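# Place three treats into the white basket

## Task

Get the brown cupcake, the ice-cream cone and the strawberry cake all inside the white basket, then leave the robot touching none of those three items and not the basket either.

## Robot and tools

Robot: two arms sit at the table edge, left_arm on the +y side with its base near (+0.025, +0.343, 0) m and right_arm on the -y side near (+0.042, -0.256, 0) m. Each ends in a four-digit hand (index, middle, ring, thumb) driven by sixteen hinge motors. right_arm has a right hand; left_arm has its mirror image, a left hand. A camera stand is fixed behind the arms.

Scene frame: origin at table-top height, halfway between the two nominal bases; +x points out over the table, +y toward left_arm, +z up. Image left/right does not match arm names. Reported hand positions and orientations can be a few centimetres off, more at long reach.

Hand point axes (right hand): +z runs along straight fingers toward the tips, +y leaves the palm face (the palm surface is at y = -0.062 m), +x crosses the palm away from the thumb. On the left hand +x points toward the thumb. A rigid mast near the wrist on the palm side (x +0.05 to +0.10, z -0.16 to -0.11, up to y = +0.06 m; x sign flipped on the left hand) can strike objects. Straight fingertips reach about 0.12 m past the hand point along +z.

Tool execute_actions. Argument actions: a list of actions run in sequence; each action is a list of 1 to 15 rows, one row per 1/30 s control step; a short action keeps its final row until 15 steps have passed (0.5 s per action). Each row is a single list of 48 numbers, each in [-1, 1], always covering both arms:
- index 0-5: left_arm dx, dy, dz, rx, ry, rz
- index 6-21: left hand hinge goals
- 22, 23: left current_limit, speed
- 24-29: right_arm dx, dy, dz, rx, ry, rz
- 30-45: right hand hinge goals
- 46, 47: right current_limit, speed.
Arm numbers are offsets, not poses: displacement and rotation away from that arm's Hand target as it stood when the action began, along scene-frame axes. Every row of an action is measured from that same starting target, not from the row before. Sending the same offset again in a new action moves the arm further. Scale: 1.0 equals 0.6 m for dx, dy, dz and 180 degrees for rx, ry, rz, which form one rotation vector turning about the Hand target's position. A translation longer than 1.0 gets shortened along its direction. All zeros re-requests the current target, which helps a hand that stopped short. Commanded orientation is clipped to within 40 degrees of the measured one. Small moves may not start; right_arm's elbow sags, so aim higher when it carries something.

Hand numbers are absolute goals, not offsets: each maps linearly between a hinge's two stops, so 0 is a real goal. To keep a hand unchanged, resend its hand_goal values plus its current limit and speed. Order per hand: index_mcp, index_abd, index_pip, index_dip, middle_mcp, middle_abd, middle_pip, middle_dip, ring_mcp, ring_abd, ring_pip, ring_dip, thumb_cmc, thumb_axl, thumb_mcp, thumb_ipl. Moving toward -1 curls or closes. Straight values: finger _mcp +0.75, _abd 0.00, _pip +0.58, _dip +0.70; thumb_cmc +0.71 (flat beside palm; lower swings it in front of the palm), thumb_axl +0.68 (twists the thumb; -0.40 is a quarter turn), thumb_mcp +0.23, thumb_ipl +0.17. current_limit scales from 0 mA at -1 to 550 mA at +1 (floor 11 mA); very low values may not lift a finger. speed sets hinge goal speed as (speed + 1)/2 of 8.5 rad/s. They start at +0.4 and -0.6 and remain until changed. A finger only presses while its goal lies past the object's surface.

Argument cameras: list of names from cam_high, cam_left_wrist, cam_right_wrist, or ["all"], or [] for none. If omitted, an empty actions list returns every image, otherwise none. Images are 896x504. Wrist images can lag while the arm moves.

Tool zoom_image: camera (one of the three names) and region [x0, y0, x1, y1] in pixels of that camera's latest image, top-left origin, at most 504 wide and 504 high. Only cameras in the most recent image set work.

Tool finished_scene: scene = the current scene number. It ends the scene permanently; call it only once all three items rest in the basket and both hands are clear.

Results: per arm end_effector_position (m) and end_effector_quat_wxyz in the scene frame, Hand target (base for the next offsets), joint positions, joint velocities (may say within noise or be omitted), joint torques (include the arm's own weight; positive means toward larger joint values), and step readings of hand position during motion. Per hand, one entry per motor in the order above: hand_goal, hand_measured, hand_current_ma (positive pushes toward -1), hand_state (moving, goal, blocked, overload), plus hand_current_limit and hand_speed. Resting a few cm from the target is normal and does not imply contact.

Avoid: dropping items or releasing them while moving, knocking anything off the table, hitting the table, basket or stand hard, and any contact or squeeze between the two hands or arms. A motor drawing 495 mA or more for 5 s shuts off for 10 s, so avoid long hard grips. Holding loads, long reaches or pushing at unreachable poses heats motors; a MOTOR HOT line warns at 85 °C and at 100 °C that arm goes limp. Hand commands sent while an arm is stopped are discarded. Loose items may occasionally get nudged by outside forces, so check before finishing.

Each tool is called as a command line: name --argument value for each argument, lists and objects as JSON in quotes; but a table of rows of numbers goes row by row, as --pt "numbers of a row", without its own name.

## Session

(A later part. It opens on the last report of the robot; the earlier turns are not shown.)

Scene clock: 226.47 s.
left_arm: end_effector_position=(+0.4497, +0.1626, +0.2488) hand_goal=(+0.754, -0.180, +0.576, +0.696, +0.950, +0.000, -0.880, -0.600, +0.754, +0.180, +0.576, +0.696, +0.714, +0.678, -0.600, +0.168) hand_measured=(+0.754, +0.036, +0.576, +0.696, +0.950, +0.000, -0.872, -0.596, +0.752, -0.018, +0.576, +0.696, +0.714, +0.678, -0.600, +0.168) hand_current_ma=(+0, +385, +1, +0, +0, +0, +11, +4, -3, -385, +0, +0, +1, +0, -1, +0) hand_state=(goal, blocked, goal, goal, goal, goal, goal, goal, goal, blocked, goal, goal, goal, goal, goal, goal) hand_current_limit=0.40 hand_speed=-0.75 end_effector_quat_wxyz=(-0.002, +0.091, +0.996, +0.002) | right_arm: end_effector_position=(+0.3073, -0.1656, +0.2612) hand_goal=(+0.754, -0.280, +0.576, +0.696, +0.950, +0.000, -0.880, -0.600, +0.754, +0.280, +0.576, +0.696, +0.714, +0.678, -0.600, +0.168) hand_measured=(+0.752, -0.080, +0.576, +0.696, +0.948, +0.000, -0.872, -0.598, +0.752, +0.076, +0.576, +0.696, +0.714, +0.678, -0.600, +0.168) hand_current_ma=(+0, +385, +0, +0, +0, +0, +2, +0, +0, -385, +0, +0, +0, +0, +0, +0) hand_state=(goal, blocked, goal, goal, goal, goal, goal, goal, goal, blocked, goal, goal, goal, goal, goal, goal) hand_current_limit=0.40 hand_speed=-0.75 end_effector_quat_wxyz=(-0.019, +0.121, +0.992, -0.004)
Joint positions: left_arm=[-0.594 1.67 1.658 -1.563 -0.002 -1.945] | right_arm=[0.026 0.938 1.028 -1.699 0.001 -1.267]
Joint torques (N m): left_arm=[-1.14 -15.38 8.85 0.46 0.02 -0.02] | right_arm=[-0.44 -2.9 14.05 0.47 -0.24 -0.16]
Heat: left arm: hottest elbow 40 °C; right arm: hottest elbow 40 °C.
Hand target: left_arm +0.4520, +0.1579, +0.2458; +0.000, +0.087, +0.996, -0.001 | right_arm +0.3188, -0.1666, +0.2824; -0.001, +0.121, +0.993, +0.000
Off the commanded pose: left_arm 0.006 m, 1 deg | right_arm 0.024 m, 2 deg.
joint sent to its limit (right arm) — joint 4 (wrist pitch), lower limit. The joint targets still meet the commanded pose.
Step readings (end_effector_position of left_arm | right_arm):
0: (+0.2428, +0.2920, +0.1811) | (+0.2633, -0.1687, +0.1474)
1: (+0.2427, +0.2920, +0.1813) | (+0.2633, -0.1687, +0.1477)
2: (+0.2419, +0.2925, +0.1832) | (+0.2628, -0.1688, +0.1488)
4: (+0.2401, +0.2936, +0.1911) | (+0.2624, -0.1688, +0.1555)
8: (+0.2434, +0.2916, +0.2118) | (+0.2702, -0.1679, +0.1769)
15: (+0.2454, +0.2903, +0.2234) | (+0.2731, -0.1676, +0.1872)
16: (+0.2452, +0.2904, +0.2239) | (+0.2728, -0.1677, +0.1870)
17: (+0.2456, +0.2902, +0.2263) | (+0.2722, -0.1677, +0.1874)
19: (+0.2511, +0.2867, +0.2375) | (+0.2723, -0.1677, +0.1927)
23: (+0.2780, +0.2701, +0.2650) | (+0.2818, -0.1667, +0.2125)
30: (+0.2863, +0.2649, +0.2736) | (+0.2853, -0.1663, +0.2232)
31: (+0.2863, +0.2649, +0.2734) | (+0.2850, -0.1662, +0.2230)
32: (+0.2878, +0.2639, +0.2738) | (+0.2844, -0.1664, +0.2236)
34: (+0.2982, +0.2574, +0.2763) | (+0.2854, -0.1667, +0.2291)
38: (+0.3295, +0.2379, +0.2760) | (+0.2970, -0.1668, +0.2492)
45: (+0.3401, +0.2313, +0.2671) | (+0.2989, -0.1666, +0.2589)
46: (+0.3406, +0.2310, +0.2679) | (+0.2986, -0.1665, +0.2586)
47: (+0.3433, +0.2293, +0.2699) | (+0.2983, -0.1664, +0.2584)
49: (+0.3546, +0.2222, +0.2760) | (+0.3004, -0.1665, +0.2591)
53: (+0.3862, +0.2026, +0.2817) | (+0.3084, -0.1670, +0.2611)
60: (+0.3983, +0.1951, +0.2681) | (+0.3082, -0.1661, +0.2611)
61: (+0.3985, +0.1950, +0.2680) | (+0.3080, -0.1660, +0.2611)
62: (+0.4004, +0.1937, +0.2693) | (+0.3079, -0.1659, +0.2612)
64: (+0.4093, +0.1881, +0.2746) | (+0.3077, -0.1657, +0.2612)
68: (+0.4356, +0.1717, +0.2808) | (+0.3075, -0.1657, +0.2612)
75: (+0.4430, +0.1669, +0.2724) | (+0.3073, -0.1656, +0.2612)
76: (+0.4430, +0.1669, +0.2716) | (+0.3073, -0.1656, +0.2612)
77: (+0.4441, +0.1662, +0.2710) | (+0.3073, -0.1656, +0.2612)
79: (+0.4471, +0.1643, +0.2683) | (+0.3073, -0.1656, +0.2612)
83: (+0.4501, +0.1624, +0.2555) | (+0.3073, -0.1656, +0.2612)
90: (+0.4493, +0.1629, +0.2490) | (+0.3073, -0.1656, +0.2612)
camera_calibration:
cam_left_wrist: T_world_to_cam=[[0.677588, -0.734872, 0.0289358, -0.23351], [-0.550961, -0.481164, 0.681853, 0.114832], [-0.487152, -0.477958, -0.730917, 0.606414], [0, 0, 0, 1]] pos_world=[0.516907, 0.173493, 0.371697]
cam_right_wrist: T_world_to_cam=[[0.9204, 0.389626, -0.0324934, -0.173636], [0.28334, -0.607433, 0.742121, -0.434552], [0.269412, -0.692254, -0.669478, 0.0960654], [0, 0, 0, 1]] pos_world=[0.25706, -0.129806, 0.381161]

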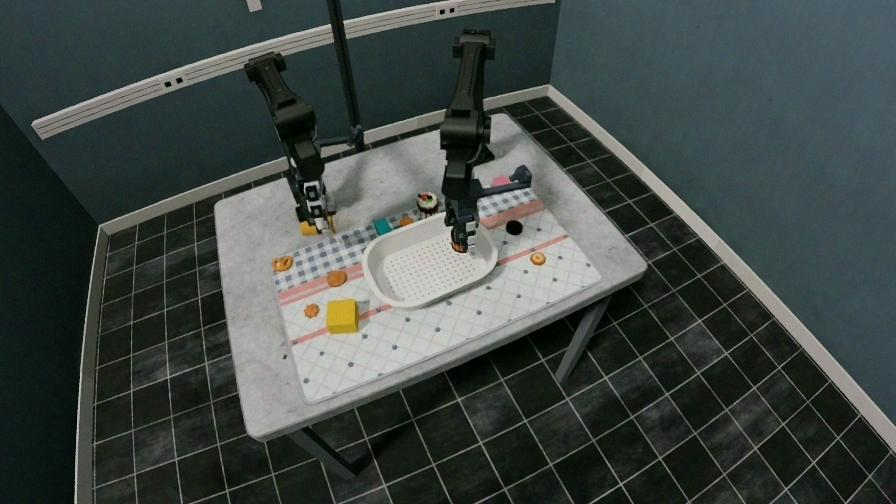

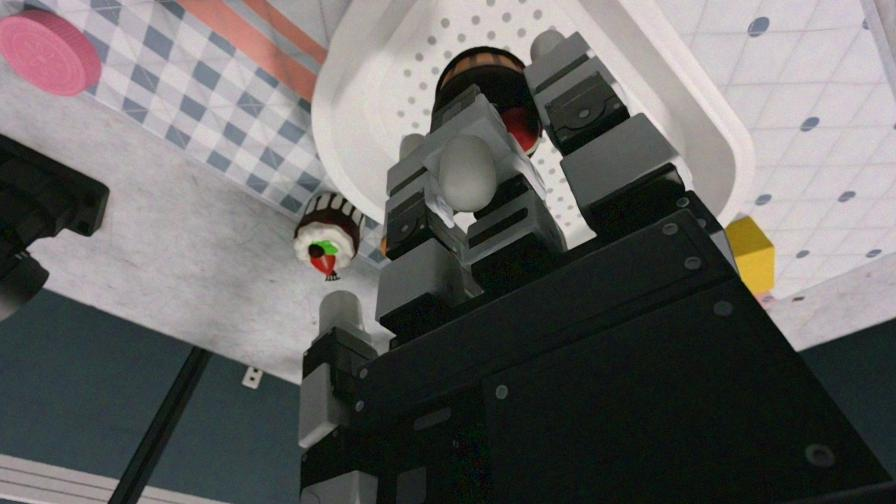

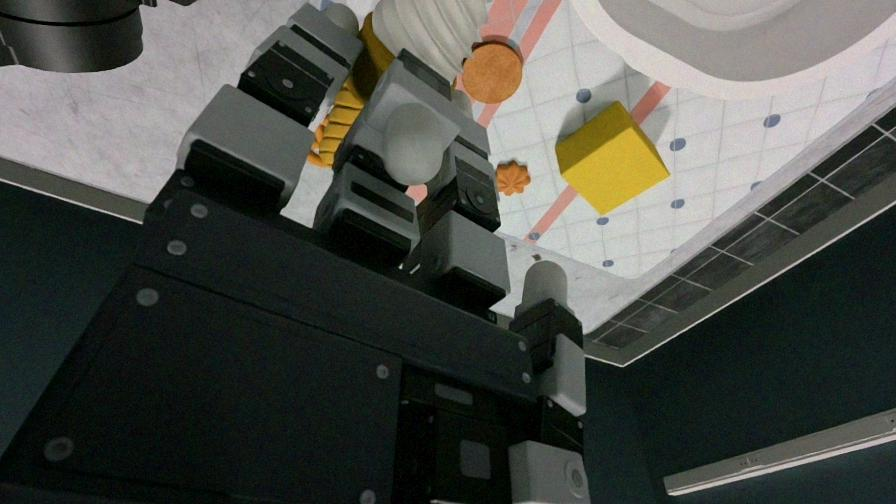

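execute_actions --actions '[[[-0.01,0.003,-0.07,0,0,0,0.754,-0.18,0.576,0.696,0.95,0,-0.88,-0.6,0.754,0.18,0.576,0.696,0.714,0.678,-0.6,0.168,0.4,-0.75,0,0,0,0,0,0,0.754,-0.28,0.576,0.696,0.95,0,-0.88,-0.6,0.754,0.28,0.576,0.696,0.714,0.678,-0.6,0.168,0.4,-0.75]]]' --cameras '["all"]'

Scene clock: 276.97 s.
left_arm: end_effector_position=(+0.4439, +0.1660, +0.2023) hand_goal=(+0.754, -0.180, +0.576, +0.696, +0.950, +0.000, -0.880, -0.600, +0.754, +0.180, +0.576, +0.696, +0.714, +0.678, -0.600, +0.168) hand_measured=(+0.754, +0.036, +0.576, +0.696, +0.950, +0.000, -0.874, -0.596, +0.752, -0.018, +0.576, +0.696, +0.714, +0.678, -0.600, +0.168) hand_current_ma=(+0, +385, +1, +0, +0, +0, +11, +4, -3, -385, +0, +0, +1, +0, -1, +0) hand_state=(goal, blocked, goal, goal, goal, goal, goal, goal, goal, blocked, goal, goal, goal, goal, goal, goal) hand_current_limit=0.40 hand_speed=-0.75 end_effector_quat_wxyz=(-0.007, +0.089, +0.996, +0.005) | right_arm: end_effector_position=(+0.3073, -0.1656, +0.2612) hand_goal=(+0.754, -0.280, +0.576, +0.696, +0.950, +0.000, -0.880, -0.600, +0.754, +0.280, +0.576, +0.696, +0.714, +0.678, -0.600, +0.168) hand_measured=(+0.752, -0.080, +0.576, +0.696, +0.948, +0.000, -0.872, -0.598, +0.752, +0.076, +0.576, +0.696, +0.714, +0.678, -0.600, +0.168) hand_current_ma=(+0, +385, +0, +0, +0, +0, +2, +0, +0, -385, +0, +0, +0, +0, +0, +0) hand_state=(goal, blocked, goal, goal, goal, goal, goal, goal, goal, blocked, goal, goal, goal, goal, goal, goal) hand_current_limit=0.40 hand_speed=-0.75 end_effector_quat_wxyz=(-0.019, +0.121, +0.992, -0.004)
Joint positions: left_arm=[-0.594 1.669 1.533 -1.451 -0.002 -1.948] | right_arm=[0.026 0.938 1.028 -1.699 0.001 -1.267]
Joint torques (N m): left_arm=[-1.44 -15.79 8.94 0.42 0.02 -0.02] | right_arm=[-0.44 -2.96 14.04 0.47 -0.24 -0.16]
Heat: left arm: hottest elbow 37 °C; right arm: hottest elbow 46 °C.
Hand target: left_arm +0.4459, +0.1598, +0.2038; +0.000, +0.087, +0.996, -0.001 | right_arm +0.3188, -0.1666, +0.2824; -0.001, +0.121, +0.993, +0.000
Off the commanded pose: left_arm 0.007 m, 1 deg | right_arm 0.024 m, 2 deg.
joint sent to its limit (right arm) — joint 4 (wrist pitch), lower limit. The joint targets still meet the commanded pose.
Step readings (end_effector_position of left_arm | right_arm):
0: (+0.4497, +0.1626, +0.2488) | (+0.3073, -0.1656, +0.2612)
1: (+0.4497, +0.1626, +0.2484) | (+0.3073, -0.1656, +0.2612)
2: (+0.4503, +0.1623, +0.2458) | (+0.3073, -0.1656, +0.2612)
4: (+0.4505, +0.1621, +0.2343) | (+0.3073, -0.1656, +0.2612)
8: (+0.4434, +0.1663, +0.2092) | (+0.3073, -0.1656, +0.2612)
15: (+0.4435, +0.1663, +0.2024) | (+0.3073, -0.1656, +0.2612)
camera_calibration:
cam_left_wrist: T_world_to_cam=[[0.680087, -0.73292, 0.0176055, -0.224845], [-0.542439, -0.486892, 0.684614, 0.141619], [-0.493195, -0.475147, -0.728694, 0.572942], [0, 0, 0, 1]] pos_world=[0.512306, 0.176391, 0.324504]
cam_right_wrist: T_world_to_cam=[[0.9204, 0.389626, -0.0324934, -0.173636], [0.28334, -0.607433, 0.742121, -0.434552], [0.269412, -0.692254, -0.669478, 0.0960654], [0, 0, 0, 1]] pos_world=[0.25706, -0.129806, 0.381161]

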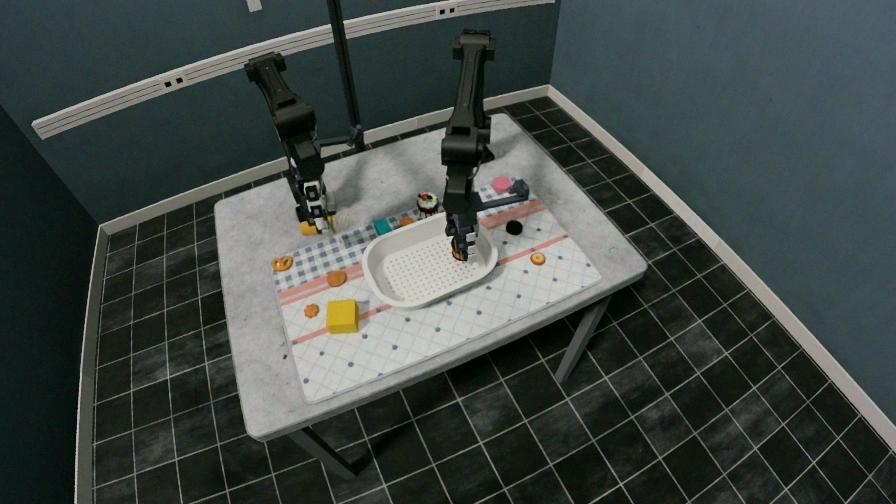

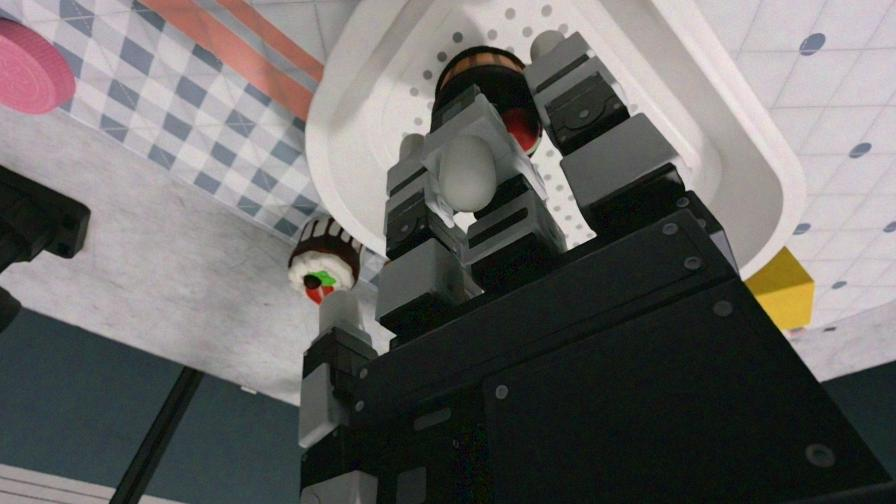

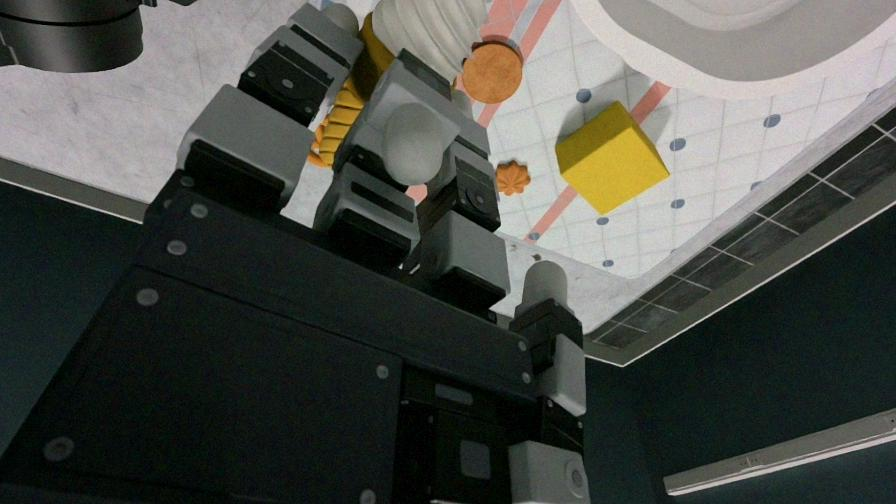

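execute_actions --actions '[[[0,0,-0.05,0,0,0,0.754,-0.18,0.576,0.696,0.95,0,-0.88,-0.6,0.754,0.18,0.576,0.696,0.714,0.678,-0.6,0.168,0.4,-0.75,0,0,0,0,0,0,0.754,-0.28,0.576,0.696,0.95,0,-0.88,-0.6,0.754,0.28,0.576,0.696,0.714,0.678,-0.6,0.168,0.4,-0.75]],[[0,0,-0.018,0,0,0,0.754,-0.18,0.576,0.696,0.95,0,-0.88,-0.6,0.754,0.18,0.576,0.696,0.714,0.678,-0.6,0.168,0.4,-0.75,0,0,0,0,0,0,0.754,-0.28,0.576,0.696,0.95,0,-0.88,-0.6,0.754,0.28,0.576,0.696,0.714,0.678,-0.6,0.168,0.4,-0.75]]]'

Scene clock: 286.10 s.
left_arm: end_effector_position=(+0.4447, +0.1655, +0.1698) hand_goal=(+0.754, -0.180, +0.576, +0.696, +0.950, +0.000, -0.880, -0.600, +0.754, +0.180, +0.576, +0.696, +0.714, +0.678, -0.600, +0.168) hand_measured=(+0.754, +0.036, +0.576, +0.696, +0.950, +0.000, -0.874, -0.596, +0.752, -0.018, +0.576, +0.696, +0.714, +0.678, -0.600, +0.168) hand_current_ma=(+0, +385, +1, +0, +0, +0, +11, +4, -3, -385, +0, +0, +1, +0, -1, +0) hand_state=(goal, blocked, goal, goal, goal, goal, goal, goal, goal, blocked, goal, goal, goal, goal, goal, goal) hand_current_limit=0.40 hand_speed=-0.75 end_effector_quat_wxyz=(+0.002, +0.089, +0.996, +0.000) | right_arm: end_effector_position=(+0.3073, -0.1656, +0.2612) hand_goal=(+0.754, -0.280, +0.576, +0.696, +0.950, +0.000, -0.880, -0.600, +0.754, +0.280, +0.576, +0.696, +0.714, +0.678, -0.600, +0.168) hand_measured=(+0.752, -0.080, +0.576, +0.696, +0.948, +0.000, -0.872, -0.598, +0.752, +0.076, +0.576, +0.696, +0.714, +0.678, -0.600, +0.168) hand_current_ma=(+0, +385, +0, +0, +0, +0, +2, +0, +0, -385, +0, +0, +0, +0, +0, +0) hand_state=(goal, blocked, goal, goal, goal, goal, goal, goal, goal, blocked, goal, goal, goal, goal, goal, goal) hand_current_limit=0.40 hand_speed=-0.75 end_effector_quat_wxyz=(-0.019, +0.121, +0.992, -0.004)
Joint positions: left_arm=[-0.594 1.673 1.455 -1.348 -0.002 -1.948] | right_arm=[0.026 0.938 1.028 -1.699 0.001 -1.267]
Joint torques (N m): left_arm=[-1.49 -14.51 8.44 0.46 0.01 -0.02] | right_arm=[-0.38 -3.02 14.01 0.47 -0.24 -0.16]
Heat: left arm: hottest elbow 37 °C; right arm: hottest elbow 47 °C.
Hand target: left_arm +0.4460, +0.1597, +0.1631; +0.000, +0.087, +0.996, -0.001 | right_arm +0.3188, -0.1666, +0.2824; -0.001, +0.121, +0.993, +0.000
Off the commanded pose: left_arm 0.009 m, 0 deg | right_arm 0.024 m, 2 deg.
joint sent to its limit (right arm) — joint 4 (wrist pitch), lower limit. The joint targets still meet the commanded pose.
Step readings (end_effector_position of left_arm | right_arm):
0: (+0.4439, +0.1660, +0.2023) | (+0.3073, -0.1656, +0.2612)
1: (+0.4440, +0.1659, +0.2023) | (+0.3073, -0.1656, +0.2612)
2: (+0.4445, +0.1656, +0.2009) | (+0.3073, -0.1656, +0.2612)
4: (+0.4463, +0.1645, +0.1951) | (+0.3073, -0.1656, +0.2612)
8: (+0.4442, +0.1658, +0.1822) | (+0.3073, -0.1656, +0.2612)
15: (+0.4439, +0.1660, +0.1779) | (+0.3073, -0.1656, +0.2612)
16: (+0.4441, +0.1659, +0.1779) | (+0.3073, -0.1656, +0.2612)
17: (+0.4444, +0.1657, +0.1775) | (+0.3073, -0.1656, +0.2612)
19: (+0.4453, +0.1651, +0.1758) | (+0.3073, -0.1656, +0.2612)
23: (+0.4446, +0.1656, +0.1715) | (+0.3073, -0.1656, +0.2612)
30: (+0.4447, +0.1655, +0.1698) | (+0.3073, -0.1656, +0.2612)

execute_actions --actions '[[[0,0,-0.012,0,0,0,0.754,-0.18,0.576,0.696,0.95,0,-0.88,-0.6,0.754,0.18,0.576,0.696,0.714,0.678,-0.6,0.168,0.4,-0.75,0,0,0,0,0,0,0.754,-0.28,0.576,0.696,0.95,0,-0.88,-0.6,0.754,0.28,0.576,0.696,0.714,0.678,-0.6,0.168,0.4,-0.75]]]'

Scene clock: 293.20 s.
left_arm: end_effector_position=(+0.4447, +0.1655, +0.1639) hand_goal=(+0.754, -0.180, +0.576, +0.696, +0.950, +0.000, -0.880, -0.600, +0.754, +0.180, +0.576, +0.696, +0.714, +0.678, -0.600, +0.168) hand_measured=(+0.754, +0.036, +0.576, +0.696, +0.950, +0.000, -0.874, -0.596, +0.752, -0.018, +0.576, +0.696, +0.714, +0.678, -0.600, +0.168) hand_current_ma=(+0, +385, +1, +0, +0, +0, +11, +4, -3, -385, +0, +0, +1, +0, -1, +0) hand_state=(goal, blocked, goal, goal, goal, goal, goal, goal, goal, blocked, goal, goal, goal, goal, goal, goal) hand_current_limit=0.40 hand_speed=-0.75 end_effector_quat_wxyz=(+0.003, +0.089, +0.996, +0.000) | right_arm: end_effector_position=(+0.3073, -0.1656, +0.2612) hand_goal=(+0.754, -0.280, +0.576, +0.696, +0.950, +0.000, -0.880, -0.600, +0.754, +0.280, +0.576, +0.696, +0.714, +0.678, -0.600, +0.168) hand_measured=(+0.752, -0.080, +0.576, +0.696, +0.948, +0.000, -0.872, -0.598, +0.752, +0.076, +0.576, +0.696, +0.714, +0.678, -0.600, +0.168) hand_current_ma=(+0, +385, +0, +0, +0, +0, +2, +0, +0, -385, +0, +0, +0, +0, +0, +0) hand_state=(goal, blocked, goal, goal, goal, goal, goal, goal, goal, blocked, goal, goal, goal, goal, goal, goal) hand_current_limit=0.40 hand_speed=-0.75 end_effector_quat_wxyz=(-0.019, +0.121, +0.992, -0.004)
Joint positions: left_arm=[-0.594 1.676 1.443 -1.332 -0.002 -1.948] | right_arm=[0.026 0.938 1.028 -1.699 0.001 -1.267]
Joint torques (N m): left_arm=[-1.44 -14.33 8.29 0.55 0.01 -0.02] | right_arm=[-0.38 -2.9 14.06 0.5 -0.25 -0.16]
Heat: left arm: hottest elbow 37 °C; right arm: hottest elbow 47 °C.
Hand target: left_arm +0.4460, +0.1598, +0.1558; +0.000, +0.087, +0.996, -0.001 | right_arm +0.3188, -0.1666, +0.2824; -0.001, +0.121, +0.993, +0.000
Off the commanded pose: left_arm 0.010 m, 0 deg | right_arm 0.024 m, 2 deg.
joint sent to its limit (right arm) — joint 4 (wrist pitch), lower limit. The joint targets still meet the commanded pose.
Step readings (end_effector_position of left_arm | right_arm):
0: (+0.4447, +0.1655, +0.1698) | (+0.3073, -0.1656, +0.2612)
1: (+0.4447, +0.1655, +0.1698) | (+0.3073, -0.1656, +0.2612)
2: (+0.4449, +0.1654, +0.1693) | (+0.3073, -0.1656, +0.2612)
4: (+0.4453, +0.1651, +0.1680) | (+0.3073, -0.1656, +0.2612)
8: (+0.4448, +0.1654, +0.1648) | (+0.3073, -0.1656, +0.2612)
15: (+0.4447, +0.1655, +0.1639) | (+0.3073, -0.1656, +0.2612)

execute_actions --actions '[[[0,0,-0.01,0,0,0,0.754,-0.18,0.576,0.696,0.95,0,-0.88,-0.6,0.754,0.18,0.576,0.696,0.714,0.678,-0.6,0.168,0.4,-0.75,0,0,0,0,0,0,0.754,-0.28,0.576,0.696,0.95,0,-0.88,-0.6,0.754,0.28,0.576,0.696,0.714,0.678,-0.6,0.168,0.4,-0.75]]]'

Scene clock: 299.33 s.
left_arm: end_effector_position=(+0.4447, +0.1655, +0.1633) hand_goal=(+0.754, -0.180, +0.576, +0.696, +0.950, +0.000, -0.880, -0.600, +0.754, +0.180, +0.576, +0.696, +0.714, +0.678, -0.600, +0.168) hand_measured=(+0.754, +0.036, +0.576, +0.696, +0.950, +0.000, -0.874, -0.596, +0.752, -0.018, +0.576, +0.696, +0.714, +0.678, -0.600, +0.168) hand_current_ma=(+0, +385, +1, +0, +0, +0, +11, +4, -3, -385, +0, +0, +1, +0, -1, +0) hand_state=(goal, blocked, goal, goal, goal, goal, goal, goal, goal, blocked, goal, goal, goal, goal, goal, goal) hand_current_limit=0.40 hand_speed=-0.75 end_effector_quat_wxyz=(+0.003, +0.089, +0.996, -0.001) | right_arm: end_effector_position=(+0.3073, -0.1656, +0.2612) hand_goal=(+0.754, -0.280, +0.576, +0.696, +0.950, +0.000, -0.880, -0.600, +0.754, +0.280, +0.576, +0.696, +0.714, +0.678, -0.600, +0.168) hand_measured=(+0.752, -0.080, +0.576, +0.696, +0.948, +0.000, -0.872, -0.598, +0.752, +0.076, +0.576, +0.696, +0.714, +0.678, -0.600, +0.168) hand_current_ma=(+0, +385, +0, +0, +0, +0, +2, +0, +0, -385, +0, +0, +0, +0, +0, +0) hand_state=(goal, blocked, goal, goal, goal, goal, goal, goal, goal, blocked, goal, goal, goal, goal, goal, goal) hand_current_limit=0.40 hand_speed=-0.75 end_effector_quat_wxyz=(-0.019, +0.121, +0.992, -0.004)
Joint positions: left_arm=[-0.594 1.676 1.441 -1.33 -0.002 -1.948] | right_arm=[0.026 0.938 1.028 -1.699 0.001 -1.267]
Joint torques (N m): left_arm=[-1.44 -14.1 7.46 1.02 0.01 -0.02] | right_arm=[-0.5 -2.96 14.02 0.5 -0.24 -0.16]
Heat: left arm: hottest elbow 37 °C; right arm: hottest elbow 47 °C.
Hand target: left_arm +0.4460, +0.1598, +0.1499; +0.000, +0.087, +0.996, -0.001 | right_arm +0.3188, -0.1666, +0.2824; -0.001, +0.121, +0.993, +0.000
Off the commanded pose: left_arm 0.015 m, 0 deg | right_arm 0.024 m, 2 deg.
joint sent to its limit (right arm) — joint 4 (wrist pitch), lower limit. The joint targets still meet the commanded pose.
Step readings (end_effector_position of left_arm | right_arm):
0: (+0.4447, +0.1655, +0.1639) | (+0.3073, -0.1656, +0.2612)
1: (+0.4447, +0.1655, +0.1639) | (+0.3073, -0.1656, +0.2612)
2: (+0.4447, +0.1655, +0.1639) | (+0.3073, -0.1656, +0.2612)
4: (+0.4447, +0.1655, +0.1635) | (+0.3073, -0.1656, +0.2612)
8: (+0.4447, +0.1655, +0.1633) | (+0.3073, -0.1656, +0.2612)
15: (+0.4447, +0.1655, +0.1633) | (+0.3073, -0.1656, +0.2612)

execute_actions --actions '[[[0,0,0.01,0,0,0,0.754,0.03,0.576,0.696,0.95,0,-0.88,-0.6,0.754,-0.01,0.576,0.696,0.714,0.678,-0.6,0.168,0.4,-0.8,0,0,0,0,0,0,0.754,-0.28,0.576,0.696,0.95,0,-0.88,-0.6,0.754,0.28,0.576,0.696,0.714,0.678,-0.6,0.168,0.4,-0.75]],[[0,0,0,0,0,0,0.754,0.12,0.576,0.696,0.95,0,-0.88,-0.6,0.754,-0.1,0.576,0.696,0.714,0.678,-0.6,0.168,0.4,-0.85,0,0,0,0,0,0,0.754,-0.28,0.576,0.696,0.95,0,-0.88,-0.6,0.754,0.28,0.576,0.696,0.714,0.678,-0.6,0.168,0.4,-0.75]],[[0,0,0,0,0,0,0.754,0.2,0.576,0.696,0.95,0,-0.88,-0.6,0.754,-0.14,0.576,0.696,0.714,0.678,-0.6,0.168,0.4,-0.8,0,0,0,0,0,0,0.754,-0.28,0.576,0.696,0.95,0,-0.88,-0.6,0.754,0.28,0.576,0.696,0.714,0.678,-0.6,0.168,0.4,-0.75]]]'

execute_actions --actions '[[[0,0,0.05,0,0,0,0.754,0.2,0.576,0.696,0.95,0,-0.88,-0.6,0.754,-0.14,0.576,0.696,0.714,0.678,-0.6,0.168,0.4,-0.75,0,0,0,0,0,0,0.754,-0.28,0.576,0.696,0.95,0,-0.88,-0.6,0.754,0.28,0.576,0.696,0.714,0.678,-0.6,0.168,0.4,-0.75]],[[0,0,0.08,0,0,0,0.754,0.2,0.576,0.696,0.95,0,-0.88,-0.6,0.754,-0.14,0.576,0.696,0.714,0.678,-0.6,0.168,0.4,-0.75,0,0,0,0,0,0,0.754,-0.28,0.576,0.696,0.95,0,-0.88,-0.6,0.754,0.28,0.576,0.696,0.714,0.678,-0.6,0.168,0.4,-0.75]],[[0,0,0.09,0,0,0,0.754,0.2,0.576,0.696,0.95,0,-0.88,-0.6,0.754,-0.14,0.576,0.696,0.714,0.678,-0.6,0.168,0.4,-0.75,0,0,0,0,0,0,0.754,-0.28,0.576,0.696,0.95,0,-0.88,-0.6,0.754,0.28,0.576,0.696,0.714,0.678,-0.6,0.168,0.4,-0.75]]]' --cameras '["cam_high"]'

Scene clock: 318.20 s.
left_arm: end_effector_position=(+0.4449, +0.1654, +0.1633) hand_goal=(+0.754, +0.200, +0.576, +0.696, +0.950, +0.000, -0.880, -0.600, +0.754, -0.140, +0.576, +0.696, +0.714, +0.678, -0.600, +0.168) hand_measured=(+0.754, +0.194, +0.576, +0.696, +0.950, +0.000, -0.874, -0.596, +0.752, -0.136, +0.576, +0.696, +0.714, +0.678, -0.600, +0.168) hand_current_ma=(+0, -8, +1, +0, +0, +0, +11, +4, -3, +4, +0, +0, +1, +0, -1, +0) hand_state=(goal, goal, goal, goal, goal, goal, goal, goal, goal, goal, goal, goal, goal, goal, goal, goal) hand_current_limit=0.40 hand_speed=-0.80 end_effector_quat_wxyz=(+0.003, +0.089, +0.996, -0.001) | right_arm: end_effector_position=(+0.3073, -0.1656, +0.2612) hand_goal=(+0.754, -0.280, +0.576, +0.696, +0.950, +0.000, -0.880, -0.600, +0.754, +0.280, +0.576, +0.696, +0.714, +0.678, -0.600, +0.168) hand_measured=(+0.752, -0.080, +0.576, +0.696, +0.948, +0.000, -0.872, -0.598, +0.752, +0.076, +0.576, +0.696, +0.714, +0.678, -0.600, +0.168) hand_current_ma=(+0, +385, +0, +0, +0, +0, +2, +0, +0, -385, +0, +0, +0, +0, +0, +0) hand_state=(goal, blocked, goal, goal, goal, goal, goal, goal, goal, blocked, goal, goal, goal, goal, goal, goal) hand_current_limit=0.40 hand_speed=-0.75 end_effector_quat_wxyz=(-0.019, +0.121, +0.992, -0.004)
Joint positions: left_arm=[-0.594 1.676 1.441 -1.329 -0.002 -1.948] | right_arm=[0.026 0.938 1.028 -1.699 0.001 -1.267]
Joint torques (N m): left_arm=[-1.44 -14.39 8.43 0.43 0.01 -0.02] | right_arm=[-0.38 -3.02 14 0.47 -0.25 -0.16]
Heat: left arm: hottest elbow 36 °C; right arm: hottest elbow 48 °C.
Hand target: left_arm +0.4459, +0.1598, +0.1559; +0.000, +0.087, +0.996, -0.001 | right_arm +0.3188, -0.1666, +0.2824; -0.001, +0.121, +0.993, +0.000
Off the commanded pose: left_arm 0.009 m, 0 deg | right_arm 0.024 m, 2 deg.
joint sent to its limit (right arm) — joint 4 (wrist pitch), lower limit. The joint targets still meet the commanded pose.
Step readings (end_effector_position of left_arm | right_arm):
0: (+0.4447, +0.1655, +0.1633) | (+0.3073, -0.1656, +0.2612)
1: (+0.4447, +0.1655, +0.1633) | (+0.3073, -0.1656, +0.2612)
2: (+0.4447, +0.1655, +0.1633) | (+0.3073, -0.1656, +0.2612)
4: (+0.4448, +0.1654, +0.1633) | (+0.3073, -0.1656, +0.2612)
8: (+0.4449, +0.1654, +0.1633) | (+0.3073, -0.1656, +0.2612)
15: (+0.4449, +0.1654, +0.1633) | (+0.3073, -0.1656, +0.2612)
16: (+0.4449, +0.1654, +0.1633) | (+0.3073, -0.1656, +0.2612)
17: (+0.4449, +0.1654, +0.1633) | (+0.3073, -0.1656, +0.2612)
19: (+0.4449, +0.1654, +0.1633) | (+0.3073, -0.1656, +0.2612)
23: (+0.4449, +0.1654, +0.1633) | (+0.3073, -0.1656, +0.2612)
30: (+0.4449, +0.1654, +0.1633) | (+0.3073, -0.1656, +0.2612)
31: (+0.4449, +0.1654, +0.1633) | (+0.3073, -0.1656, +0.2612)
32: (+0.4449, +0.1654, +0.1633) | (+0.3073, -0.1656, +0.2612)
34: (+0.4449, +0.1654, +0.1633) | (+0.3073, -0.1656, +0.2612)
38: (+0.4449, +0.1654, +0.1633) | (+0.3073, -0.1656, +0.2612)
45: (+0.4449, +0.1654, +0.1633) | (+0.3073, -0.1656, +0.2612)

Scene clock: 320.00 s.
left_arm: end_effector_position=(+0.4407, +0.1680, +0.2675) hand_goal=(+0.754, +0.200, +0.576, +0.696, +0.950, +0.000, -0.880, -0.600, +0.754, -0.140, +0.576, +0.696, +0.714, +0.678, -0.600, +0.168) hand_measured=(+0.754, +0.194, +0.576, +0.696, +0.950, +0.000, -0.874, -0.596, +0.752, -0.138, +0.576, +0.696, +0.714, +0.678, -0.600, +0.168) hand_current_ma=(+0, -6, +1, +0, +0, +0, +11, +4, -3, +1, +0, +0, +1, +0, -1, +0) hand_state=(goal, goal, goal, goal, goal, goal, goal, goal, goal, goal, goal, goal, goal, goal, goal, goal) hand_current_limit=0.40 hand_speed=-0.75 end_effector_quat_wxyz=(-0.021, +0.089, +0.996, +0.012) | right_arm: end_effector_position=(+0.3073, -0.1656, +0.2612) hand_goal=(+0.754, -0.280, +0.576, +0.696, +0.950, +0.000, -0.880, -0.600, +0.754, +0.280, +0.576, +0.696, +0.714, +0.678, -0.600, +0.168) hand_measured=(+0.752, -0.080, +0.576, +0.696, +0.948, +0.000, -0.872, -0.598, +0.752, +0.076, +0.576, +0.696, +0.714, +0.678, -0.600, +0.168) hand_current_ma=(+0, +385, +0, +0, +0, +0, +2, +0, +0, -385, +0, +0, +0, +0, +0, +0) hand_state=(goal, blocked, goal, goal, goal, goal, goal, goal, goal, blocked, goal, goal, goal, goal, goal, goal) hand_current_limit=0.40 hand_speed=-0.75 end_effector_quat_wxyz=(-0.019, +0.121, +0.992, -0.004)
Joint positions: left_arm=[-0.594 1.671 1.702 -1.65 -0.002 -1.948] | right_arm=[0.026 0.938 1.028 -1.699 0.001 -1.267]
Joint torques (N m): left_arm=[-1.44 -16.73 12.66 -0.32 0.01 -0.02] | right_arm=[-0.56 -2.96 14.05 0.46 -0.24 -0.16]
Heat: left arm: hottest elbow 36 °C; right arm: hottest elbow 48 °C.
Hand target: left_arm +0.4459, +0.1598, +0.2879; +0.000, +0.087, +0.996, -0.001 | right_arm +0.3188, -0.1666, +0.2824; -0.001, +0.121, +0.993, +0.000
Off the commanded pose: left_arm 0.023 m, 3 deg | right_arm 0.024 m, 2 deg.
joint sent to its limit (right arm) — joint 4 (wrist pitch), lower limit. The joint targets still meet the commanded pose.
Step readings (end_effector_position of left_arm | right_arm):
0: (+0.4449, +0.1654, +0.1633) | (+0.3073, -0.1656, +0.2612)
1: (+0.4449, +0.1654, +0.1633) | (+0.3073, -0.1656, +0.2612)
2: (+0.4445, +0.1656, +0.1634) | (+0.3073, -0.1656, +0.2612)
4: (+0.4417, +0.1673, +0.1641) | (+0.3073, -0.1656, +0.2612)
8: (+0.4360, +0.1709, +0.1660) | (+0.3073, -0.1656, +0.2612)
15: (+0.4361, +0.1708, +0.1695) | (+0.3073, -0.1656, +0.2612)
16: (+0.4363, +0.1707, +0.1701) | (+0.3073, -0.1656, +0.2612)
17: (+0.4356, +0.1712, +0.1721) | (+0.3073, -0.1656, +0.2612)
19: (+0.4337, +0.1723, +0.1807) | (+0.3073, -0.1656, +0.2612)
23: (+0.4373, +0.1701, +0.2003) | (+0.3073, -0.1656, +0.2612)
30: (+0.4398, +0.1685, +0.2108) | (+0.3073, -0.1656, +0.2612)
31: (+0.4394, +0.1688, +0.2111) | (+0.3073, -0.1656, +0.2612)
32: (+0.4383, +0.1695, +0.2134) | (+0.3073, -0.1656, +0.2612)
34: (+0.4357, +0.1711, +0.2237) | (+0.3073, -0.1656, +0.2612)
38: (+0.4394, +0.1688, +0.2500) | (+0.3073, -0.1656, +0.2612)
45: (+0.4421, +0.1671, +0.2671) | (+0.3073, -0.1656, +0.2612)
Images, in order (width x height): cam_high 896x504.

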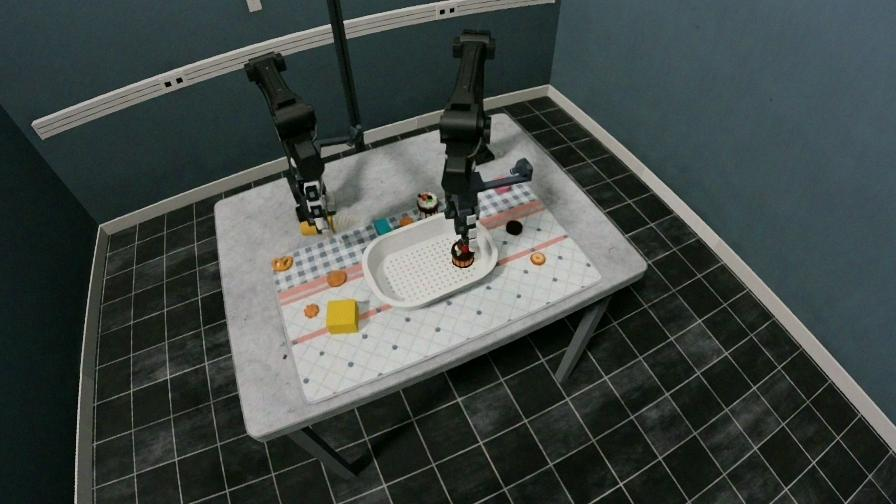

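execute_actions --actions '[[[-0.062,0.0434,0,0,0,-0.1389,0.754,0.2,0.576,0.696,0.95,0,-0.88,-0.6,0.754,-0.2,0.576,0.696,0.714,0.678,-0.6,0.168,0.4,-0.6,0,0,0,0,0,0,0.754,-0.28,0.576,0.696,0.95,0,-0.88,-0.6,0.754,0.28,0.576,0.696,0.714,0.678,-0.6,0.168,0.4,-0.75]],[[-0.062,0.0434,0,0,0,-0.1389,0.754,0.22,0.576,0.696,0.95,0,-0.88,-0.6,0.754,-0.22,0.576,0.696,0.714,0.678,-0.6,0.168,0.4,-0.6,0.05,0.045,0,0,0,0,0.754,-0.28,0.576,0.696,0.95,0,-0.88,-0.6,0.754,0.28,0.576,0.696,0.714,0.678,-0.6,0.168,0.4,-0.75]],[[-0.062,0.0434,0,0,0,-0.1389,0.754,0.22,0.576,0.696,0.95,0,-0.88,-0.6,0.754,-0.22,0.576,0.696,0.714,0.678,-0.6,0.168,0.4,-0.6,0.055,0.053,0,0,0,0,0.754,-0.28,0.576,0.696,0.95,0,-0.88,-0.6,0.754,0.28,0.576,0.696,0.714,0.678,-0.6,0.168,0.4,-0.75]],[[-0.062,0.0434,0,0,0,-0.1389,0.754,0.22,0.576,0.696,0.95,0,-0.88,-0.6,0.754,-0.22,0.576,0.696,0.714,0.678,-0.6,0.168,0.4,-0.6,0.055,0.053,0,0,0,0,0.754,-0.28,0.576,0.696,0.95,0,-0.88,-0.6,0.754,0.28,0.576,0.696,0.714,0.678,-0.6,0.168,0.4,-0.75]],[[-0.062,0.0434,0,0,0,-0.1389,0.754,0.22,0.576,0.696,0.95,0,-0.88,-0.6,0.754,-0.22,0.576,0.696,0.714,0.678,-0.6,0.168,0.4,-0.6,0.055,0.053,0,0,0,0,0.754,-0.28,0.576,0.696,0.95,0,-0.88,-0.6,0.754,0.28,0.576,0.696,0.714,0.678,-0.6,0.168,0.4,-0.75]],[[0,0,0,0,0,0,0.754,0.22,0.576,0.696,0.95,0,-0.88,-0.6,0.754,-0.22,0.576,0.696,0.714,0.678,-0.6,0.168,0.4,-0.6,0.055,0.053,0,0,0,0,0.754,-0.28,0.576,0.696,0.95,0,-0.88,-0.6,0.754,0.28,0.576,0.696,0.714,0.678,-0.6,0.168,0.4,-0.75]],[[0,0,0,0,0,0,0.754,0.22,0.576,0.696,0.95,0,-0.88,-0.6,0.754,-0.22,0.576,0.696,0.714,0.678,-0.6,0.168,0.4,-0.6,0.055,0.0557,0,0,0,0,0.754,-0.28,0.576,0.696,0.95,0,-0.88,-0.6,0.754,0.28,0.576,0.696,0.714,0.678,-0.6,0.168,0.4,-0.75]]]' --cameras '["all"]'

Scene clock: 379.97 s.
left_arm: end_effector_position=(+0.2562, +0.2881, +0.2785) hand_goal=(+0.754, +0.220, +0.576, +0.696, +0.950, +0.000, -0.880, -0.600, +0.754, -0.220, +0.576, +0.696, +0.714, +0.678, -0.600, +0.168) hand_measured=(+0.754, +0.216, +0.576, +0.696, +0.950, +0.000, -0.874, -0.598, +0.754, -0.218, +0.576, +0.696, +0.714, +0.678, -0.602, +0.168) hand_current_ma=(-1, -5, +1, +0, +0, +0, +10, +4, -1, +1, +0, +0, +1, +0, -2, +0) hand_state=(goal, goal, goal, goal, goal, goal, goal, goal, goal, goal, goal, goal, goal, goal, goal, goal) hand_current_limit=0.40 hand_speed=-0.60 end_effector_quat_wxyz=(+0.045, +0.923, +0.374, +0.080) | right_arm: end_effector_position=(+0.5020, +0.0146, +0.2672) hand_goal=(+0.754, -0.280, +0.576, +0.696, +0.950, +0.000, -0.880, -0.600, +0.754, +0.280, +0.576, +0.696, +0.714, +0.678, -0.600, +0.168) hand_measured=(+0.754, -0.080, +0.576, +0.696, +0.948, +0.000, -0.872, -0.598, +0.752, +0.076, +0.576, +0.696, +0.714, +0.678, -0.600, +0.168) hand_current_ma=(+0, +385, +0, +0, +0, +0, +2, +0, +0, -385, +0, +0, +0, +0, +0, +0) hand_state=(goal, blocked, goal, goal, goal, goal, goal, goal, goal, blocked, goal, goal, goal, goal, goal, goal) hand_current_limit=0.40 hand_speed=-0.75 end_effector_quat_wxyz=(-0.013, +0.118, +0.993, -0.006)
Joint positions: left_arm=[-0.079 0.593 0.881 -1.676 0.016 0.76] | right_arm=[0.398 1.561 1.578 -1.617 -0.002 -0.903]
Joint torques (N m): left_arm=[0.5 1.55 10.69 0.51 0.13 0.18] | right_arm=[0.62 -12.16 13.91 0.35 -0.11 0.01]
Heat: left arm: hottest elbow 41 °C; right arm: hottest elbow 48 °C.
Hand target: left_arm +0.2599, +0.2900, +0.2879; +0.000, +0.924, +0.383, +0.000 | right_arm +0.5139, +0.0210, +0.2824; -0.001, +0.121, +0.993, +0.000
Off the commanded pose: left_arm 0.010 m, 11 deg | right_arm 0.020 m, 2 deg.
joint sent to its limit (left arm) — joint 4 (wrist pitch), lower limit. The joint targets are off in orientation, not in position.
Step readings (end_effector_position of left_arm | right_arm):
0: (+0.4407, +0.1680, +0.2675) | (+0.3073, -0.1656, +0.2612)
1: (+0.4408, +0.1680, +0.2675) | (+0.3073, -0.1656, +0.2612)
2: (+0.4411, +0.1684, +0.2671) | (+0.3073, -0.1656, +0.2612)
4: (+0.4350, +0.1740, +0.2639) | (+0.3073, -0.1656, +0.2612)
8: (+0.4119, +0.1876, +0.2635) | (+0.3073, -0.1656, +0.2612)
15: (+0.4052, +0.1906, +0.2872) | (+0.3073, -0.1656, +0.2612)
16: (+0.4055, +0.1907, +0.2881) | (+0.3074, -0.1655, +0.2613)
17: (+0.4050, +0.1916, +0.2868) | (+0.3082, -0.1649, +0.2616)
19: (+0.3955, +0.1982, +0.2779) | (+0.3129, -0.1609, +0.2633)
23: (+0.3720, +0.2146, +0.2672) | (+0.3274, -0.1467, +0.2641)
30: (+0.3683, +0.2164, +0.2865) | (+0.3335, -0.1429, +0.2613)
31: (+0.3685, +0.2160, +0.2872) | (+0.3338, -0.1428, +0.2615)
32: (+0.3678, +0.2160, +0.2858) | (+0.3349, -0.1416, +0.2621)
34: (+0.3598, +0.2212, +0.2779) | (+0.3407, -0.1356, +0.2641)
38: (+0.3336, +0.2349, +0.2698) | (+0.3581, -0.1166, +0.2656)
45: (+0.3294, +0.2378, +0.2879) | (+0.3657, -0.1120, +0.2613)
46: (+0.3300, +0.2380, +0.2874) | (+0.3662, -0.1120, +0.2616)
47: (+0.3300, +0.2386, +0.2855) | (+0.3675, -0.1108, +0.2624)
49: (+0.3234, +0.2452, +0.2768) | (+0.3738, -0.1056, +0.2650)
53: (+0.2999, +0.2618, +0.2708) | (+0.3921, -0.0872, +0.2669)
60: (+0.2935, +0.2677, +0.2881) | (+0.3989, -0.0813, +0.2616)
61: (+0.2939, +0.2676, +0.2878) | (+0.3993, -0.0813, +0.2621)
62: (+0.2940, +0.2682, +0.2859) | (+0.4006, -0.0799, +0.2629)
64: (+0.2888, +0.2757, +0.2784) | (+0.4079, -0.0751, +0.2660)
68: (+0.2690, +0.2905, +0.2740) | (+0.4262, -0.0573, +0.2685)
75: (+0.2595, +0.2958, +0.2839) | (+0.4323, -0.0504, +0.2620)
76: (+0.2592, +0.2958, +0.2837) | (+0.4327, -0.0504, +0.2623)
77: (+0.2590, +0.2957, +0.2835) | (+0.4341, -0.0491, +0.2633)
79: (+0.2585, +0.2951, +0.2828) | (+0.4423, -0.0441, +0.2671)
83: (+0.2581, +0.2928, +0.2810) | (+0.4608, -0.0267, +0.2707)
90: (+0.2574, +0.2899, +0.2789) | (+0.4662, -0.0192, +0.2626)
91: (+0.2573, +0.2896, +0.2788) | (+0.4665, -0.0191, +0.2628)
92: (+0.2572, +0.2895, +0.2788) | (+0.4677, -0.0180, +0.2639)
94: (+0.2569, +0.2892, +0.2788) | (+0.4760, -0.0126, +0.2682)
98: (+0.2566, +0.2887, +0.2786) | (+0.4955, +0.0054, +0.2729)
105: (+0.2564, +0.2883, +0.2785) | (+0.5005, +0.0141, +0.2636)
camera_calibration:
cam_left_wrist: T_world_to_cam=[[-0.981679, -0.125487, -0.143388, 0.286493], [-0.18876, 0.743208, 0.641882, -0.386008], [0.0260196, 0.657187, -0.753278, 0.141551], [0, 0, 0, 1]] pos_world=[0.204698, 0.22981, 0.395478]
cam_right_wrist: T_world_to_cam=[[0.917939, 0.395913, -0.0252949, -0.42357], [0.279647, -0.600509, 0.749124, -0.38483], [0.281398, -0.694724, -0.661947, 0.164362], [0, 0, 0, 1]] pos_world=[0.450177, 0.0507888, 0.38637]

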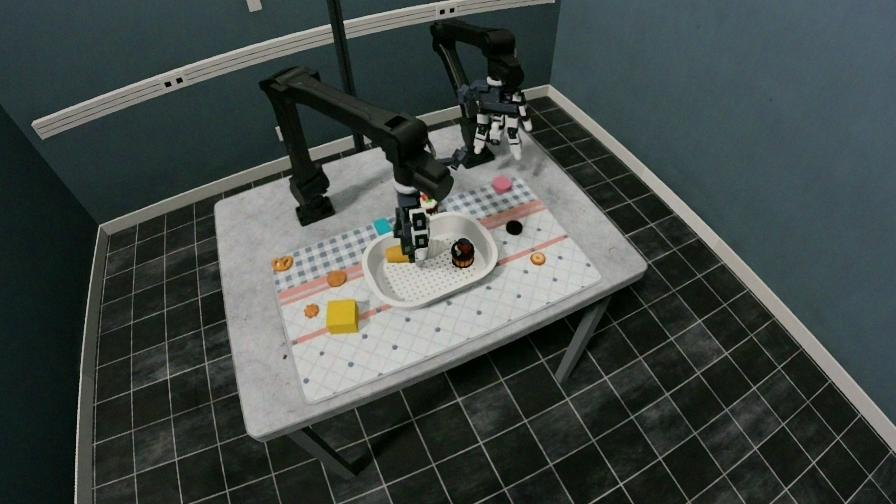

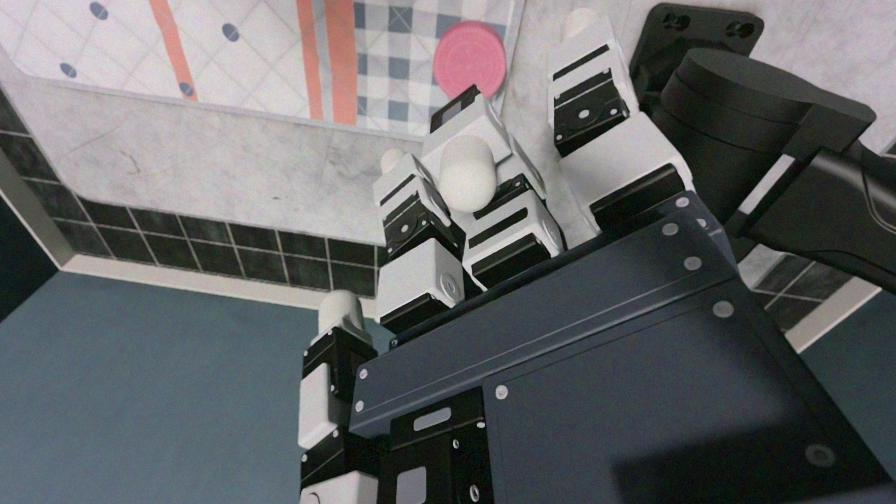

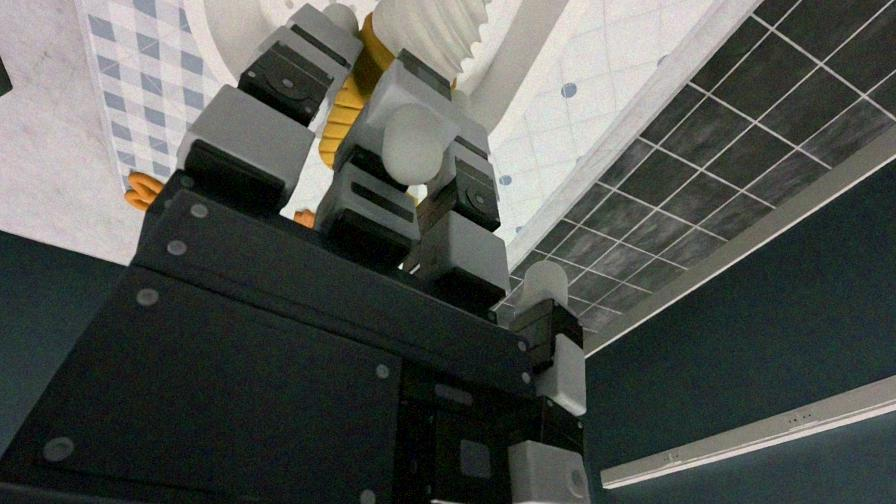

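execute_actions --actions '[[[0,0,0,0,0,0,0.754,0.22,0.576,0.696,0.95,0,-0.88,-0.6,0.754,-0.22,0.576,0.696,0.714,0.678,-0.6,0.168,0.4,-0.6,0.012,0.008,-0.06,0,0,0,0.754,-0.28,0.576,0.696,0.95,0,-0.88,-0.6,0.754,0.28,0.576,0.696,0.714,0.678,-0.6,0.168,0.4,-0.75]],[[0,0,0,0,0,0,0.754,0.22,0.576,0.696,0.95,0,-0.88,-0.6,0.754,-0.22,0.576,0.696,0.714,0.678,-0.6,0.168,0.4,-0.6,0,0,-0.06,0,0,0,0.754,-0.28,0.576,0.696,0.95,0,-0.88,-0.6,0.754,0.28,0.576,0.696,0.714,0.678,-0.6,0.168,0.4,-0.75]]]' --cameras '["cam_high", "cam_right_wrist"]'

zoom_image --camera "cam_high" --region '[320, 160, 560, 330]'

Scene clock: 393.20 s.
left_arm: end_effector_position=(+0.2562, +0.2881, +0.2784) hand_goal=(+0.754, +0.220, +0.576, +0.696, +0.950, +0.000, -0.880, -0.600, +0.754, -0.220, +0.576, +0.696, +0.714, +0.678, -0.600, +0.168) hand_measured=(+0.754, +0.216, +0.576, +0.696, +0.950, +0.000, -0.874, -0.598, +0.754, -0.218, +0.576, +0.696, +0.714, +0.678, -0.602, +0.168) hand_current_ma=(-1, -5, +1, +0, +0, +0, +10, +4, -1, +1, +0, +0, +1, +0, -2, +0) hand_state=(goal, goal, goal, goal, goal, goal, goal, goal, goal, goal, goal, goal, goal, goal, goal, goal) hand_current_limit=0.40 hand_speed=-0.60 end_effector_quat_wxyz=(+0.045, +0.923, +0.373, +0.080) | right_arm: end_effector_position=(+0.5177, +0.0215, +0.2143) hand_goal=(+0.754, -0.280, +0.576, +0.696, +0.950, +0.000, -0.880, -0.600, +0.754, +0.280, +0.576, +0.696, +0.714, +0.678, -0.600, +0.168) hand_measured=(+0.754, -0.080, +0.576, +0.696, +0.948, +0.000, -0.872, -0.598, +0.752, +0.076, +0.576, +0.696, +0.714, +0.678, -0.600, +0.168) hand_current_ma=(+0, +385, +0, +0, +0, +0, +2, +0, +0, -385, +0, +0, +0, +0, +0, +0) hand_state=(goal, blocked, goal, goal, goal, goal, goal, goal, goal, blocked, goal, goal, goal, goal, goal, goal) hand_current_limit=0.40 hand_speed=-0.75 end_effector_quat_wxyz=(-0.001, +0.120, +0.993, +0.000)
Joint positions: left_arm=[-0.079 0.593 0.881 -1.676 0.016 0.761] | right_arm=[0.398 1.595 1.476 -1.453 -0.002 -0.899]
Joint torques (N m): left_arm=[0.56 1.55 10.69 0.5 0.13 0.18] | right_arm=[0.91 -12.75 10.09 1.03 -0.1 0]
Heat: left arm: hottest elbow 41 °C; right arm: hottest elbow 48 °C.
Hand target: left_arm +0.2599, +0.2901, +0.2879; -0.001, +0.924, +0.383, +0.000 | right_arm +0.5211, +0.0258, +0.2106; -0.001, +0.121, +0.993, +0.000
Off the commanded pose: left_arm 0.010 m, 11 deg | right_arm 0.007 m, 0 deg.
joint sent to its limit (left arm) — joint 4 (wrist pitch), lower limit. The joint targets are off in orientation, not in position.
Step readings (end_effector_position of left_arm | right_arm):
0: (+0.2562, +0.2881, +0.2785) | (+0.5020, +0.0146, +0.2672)
1: (+0.2562, +0.2881, +0.2785) | (+0.5020, +0.0146, +0.2672)
2: (+0.2562, +0.2880, +0.2785) | (+0.5025, +0.0148, +0.2673)
4: (+0.2562, +0.2881, +0.2785) | (+0.5069, +0.0168, +0.2677)
8: (+0.2562, +0.2881, +0.2784) | (+0.5159, +0.0208, +0.2649)
15: (+0.2562, +0.2881, +0.2784) | (+0.5173, +0.0214, +0.2537)
16: (+0.2562, +0.2881, +0.2784) | (+0.5173, +0.0214, +0.2530)
17: (+0.2562, +0.2881, +0.2784) | (+0.5180, +0.0217, +0.2514)
19: (+0.2562, +0.2881, +0.2784) | (+0.5200, +0.0226, +0.2441)
23: (+0.2562, +0.2881, +0.2784) | (+0.5161, +0.0208, +0.2231)
30: (+0.2562, +0.2881, +0.2784) | (+0.5173, +0.0214, +0.2142)
camera_calibration:
cam_right_wrist: T_world_to_cam=[[0.919595, 0.392865, 0.00136743, -0.448551], [0.25939, -0.609772, 0.74893, -0.334677], [0.295062, -0.688357, -0.662648, 0.12269], [0, 0, 0, 1]] pos_world=[0.463096, 0.0565985, 0.332563]
Images, in order (width x height): cam_high 896x504, cam_right_wrist 896x504.

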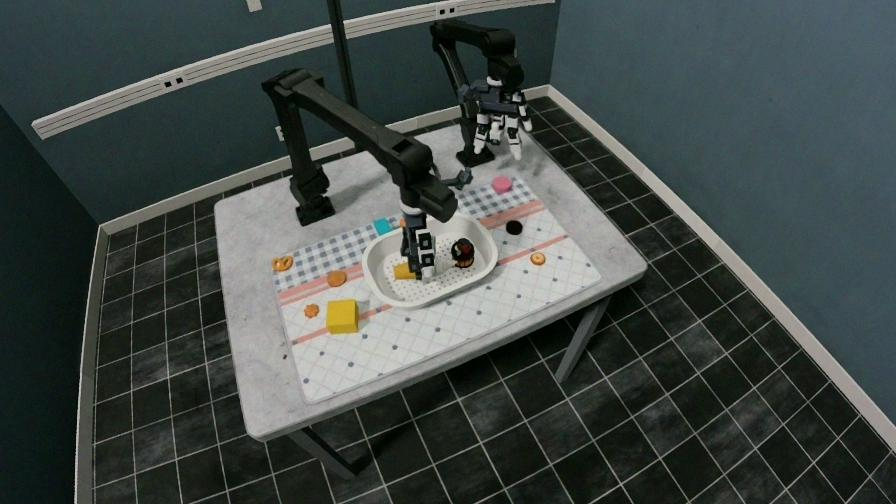

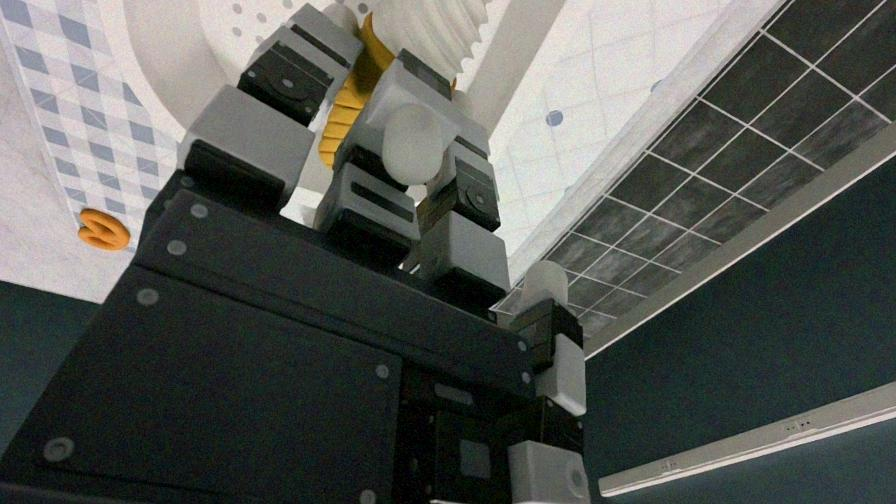

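Scaled by 2.100 from the camera's 896x504 image, which has a finer 1280x720 frame.

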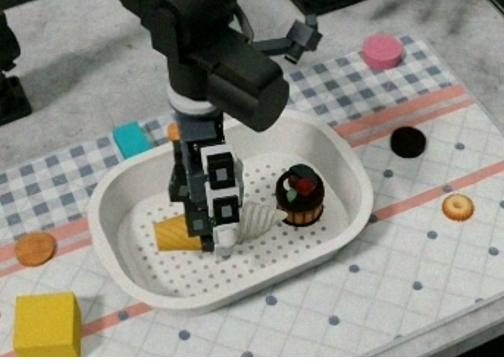

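execute_actions --actions '[[[0,0,0,0,0,0,0.754,0.22,0.576,0.696,0.95,0,-0.88,-0.6,0.754,-0.22,0.576,0.696,0.714,0.678,-0.6,0.168,0.4,-0.6,-0.009,-0.016,-0.035,0,0,0,0.754,-0.28,0.576,0.696,0.95,0,-0.88,-0.6,0.754,0.28,0.576,0.696,0.714,0.678,-0.6,0.168,0.4,-0.75]],[[0,0,0,0,0,0,0.754,0.22,0.576,0.696,0.95,0,-0.88,-0.6,0.754,-0.22,0.576,0.696,0.714,0.678,-0.6,0.168,0.4,-0.6,0,0,-0.035,0,0,0,0.754,-0.28,0.576,0.696,0.95,0,-0.88,-0.6,0.754,0.28,0.576,0.696,0.714,0.678,-0.6,0.168,0.4,-0.75]]]'

Scene clock: 418.83 s.
left_arm: end_effector_position=(+0.2562, +0.2881, +0.2784) hand_goal=(+0.754, +0.220, +0.576, +0.696, +0.950, +0.000, -0.880, -0.600, +0.754, -0.220, +0.576, +0.696, +0.714, +0.678, -0.600, +0.168) hand_measured=(+0.754, +0.216, +0.576, +0.696, +0.950, +0.000, -0.874, -0.598, +0.754, -0.218, +0.576, +0.696, +0.714, +0.678, -0.602, +0.168) hand_current_ma=(-1, -5, +1, +0, +0, +0, +10, +4, -1, +1, +0, +0, +1, +0, -2, +0) hand_state=(goal, goal, goal, goal, goal, goal, goal, goal, goal, goal, goal, goal, goal, goal, goal, goal) hand_current_limit=0.40 hand_speed=-0.60 end_effector_quat_wxyz=(+0.045, +0.923, +0.373, +0.080) | right_arm: end_effector_position=(+0.5111, +0.0185, +0.1725) hand_goal=(+0.754, -0.280, +0.576, +0.696, +0.950, +0.000, -0.880, -0.600, +0.754, +0.280, +0.576, +0.696, +0.714, +0.678, -0.600, +0.168) hand_measured=(+0.754, -0.080, +0.576, +0.696, +0.948, +0.000, -0.872, -0.598, +0.752, +0.076, +0.576, +0.696, +0.714, +0.678, -0.600, +0.168) hand_current_ma=(+0, +385, +0, +0, +0, +0, +2, +0, +0, -385, +0, +0, +0, +0, +0, +0) hand_state=(goal, blocked, goal, goal, goal, goal, goal, goal, goal, blocked, goal, goal, goal, goal, goal, goal) hand_current_limit=0.40 hand_speed=-0.75 end_effector_quat_wxyz=(-0.001, +0.120, +0.993, +0.001)
Joint positions: left_arm=[-0.079 0.593 0.881 -1.676 0.016 0.761] | right_arm=[0.398 1.595 1.364 -1.341 -0.002 -0.899]
Joint torques (N m): left_arm=[0.56 1.55 10.7 0.51 0.13 0.18] | right_arm=[-0.38 -12.75 9.59 1.02 -0.1 -0.11]
Heat: left arm: hottest elbow 41 °C; right arm: hottest elbow 43 °C.
Hand target: left_arm +0.2599, +0.2901, +0.2879; -0.001, +0.924, +0.383, +0.000 | right_arm +0.5156, +0.0162, +0.1685; -0.001, +0.121, +0.993, +0.000
Off the commanded pose: left_arm 0.010 m, 11 deg | right_arm 0.007 m, 0 deg.
joint sent to its limit (left arm) — joint 4 (wrist pitch), lower limit. The joint targets are off in orientation, not in position.
Step readings (end_effector_position of left_arm | right_arm):
0: (+0.2562, +0.2881, +0.2784) | (+0.5177, +0.0216, +0.2143)
1: (+0.2562, +0.2881, +0.2784) | (+0.5177, +0.0216, +0.2142)
2: (+0.2562, +0.2881, +0.2784) | (+0.5180, +0.0217, +0.2132)
4: (+0.2562, +0.2881, +0.2784) | (+0.5185, +0.0219, +0.2078)
8: (+0.2562, +0.2881, +0.2784) | (+0.5120, +0.0189, +0.1912)
15: (+0.2562, +0.2881, +0.2784) | (+0.5106, +0.0183, +0.1865)
16: (+0.2562, +0.2881, +0.2784) | (+0.5109, +0.0184, +0.1865)
17: (+0.2562, +0.2881, +0.2784) | (+0.5113, +0.0186, +0.1860)
19: (+0.2562, +0.2881, +0.2784) | (+0.5130, +0.0194, +0.1834)
23: (+0.2562, +0.2881, +0.2784) | (+0.5112, +0.0186, +0.1751)
30: (+0.2562, +0.2881, +0.2784) | (+0.5108, +0.0184, +0.1725)


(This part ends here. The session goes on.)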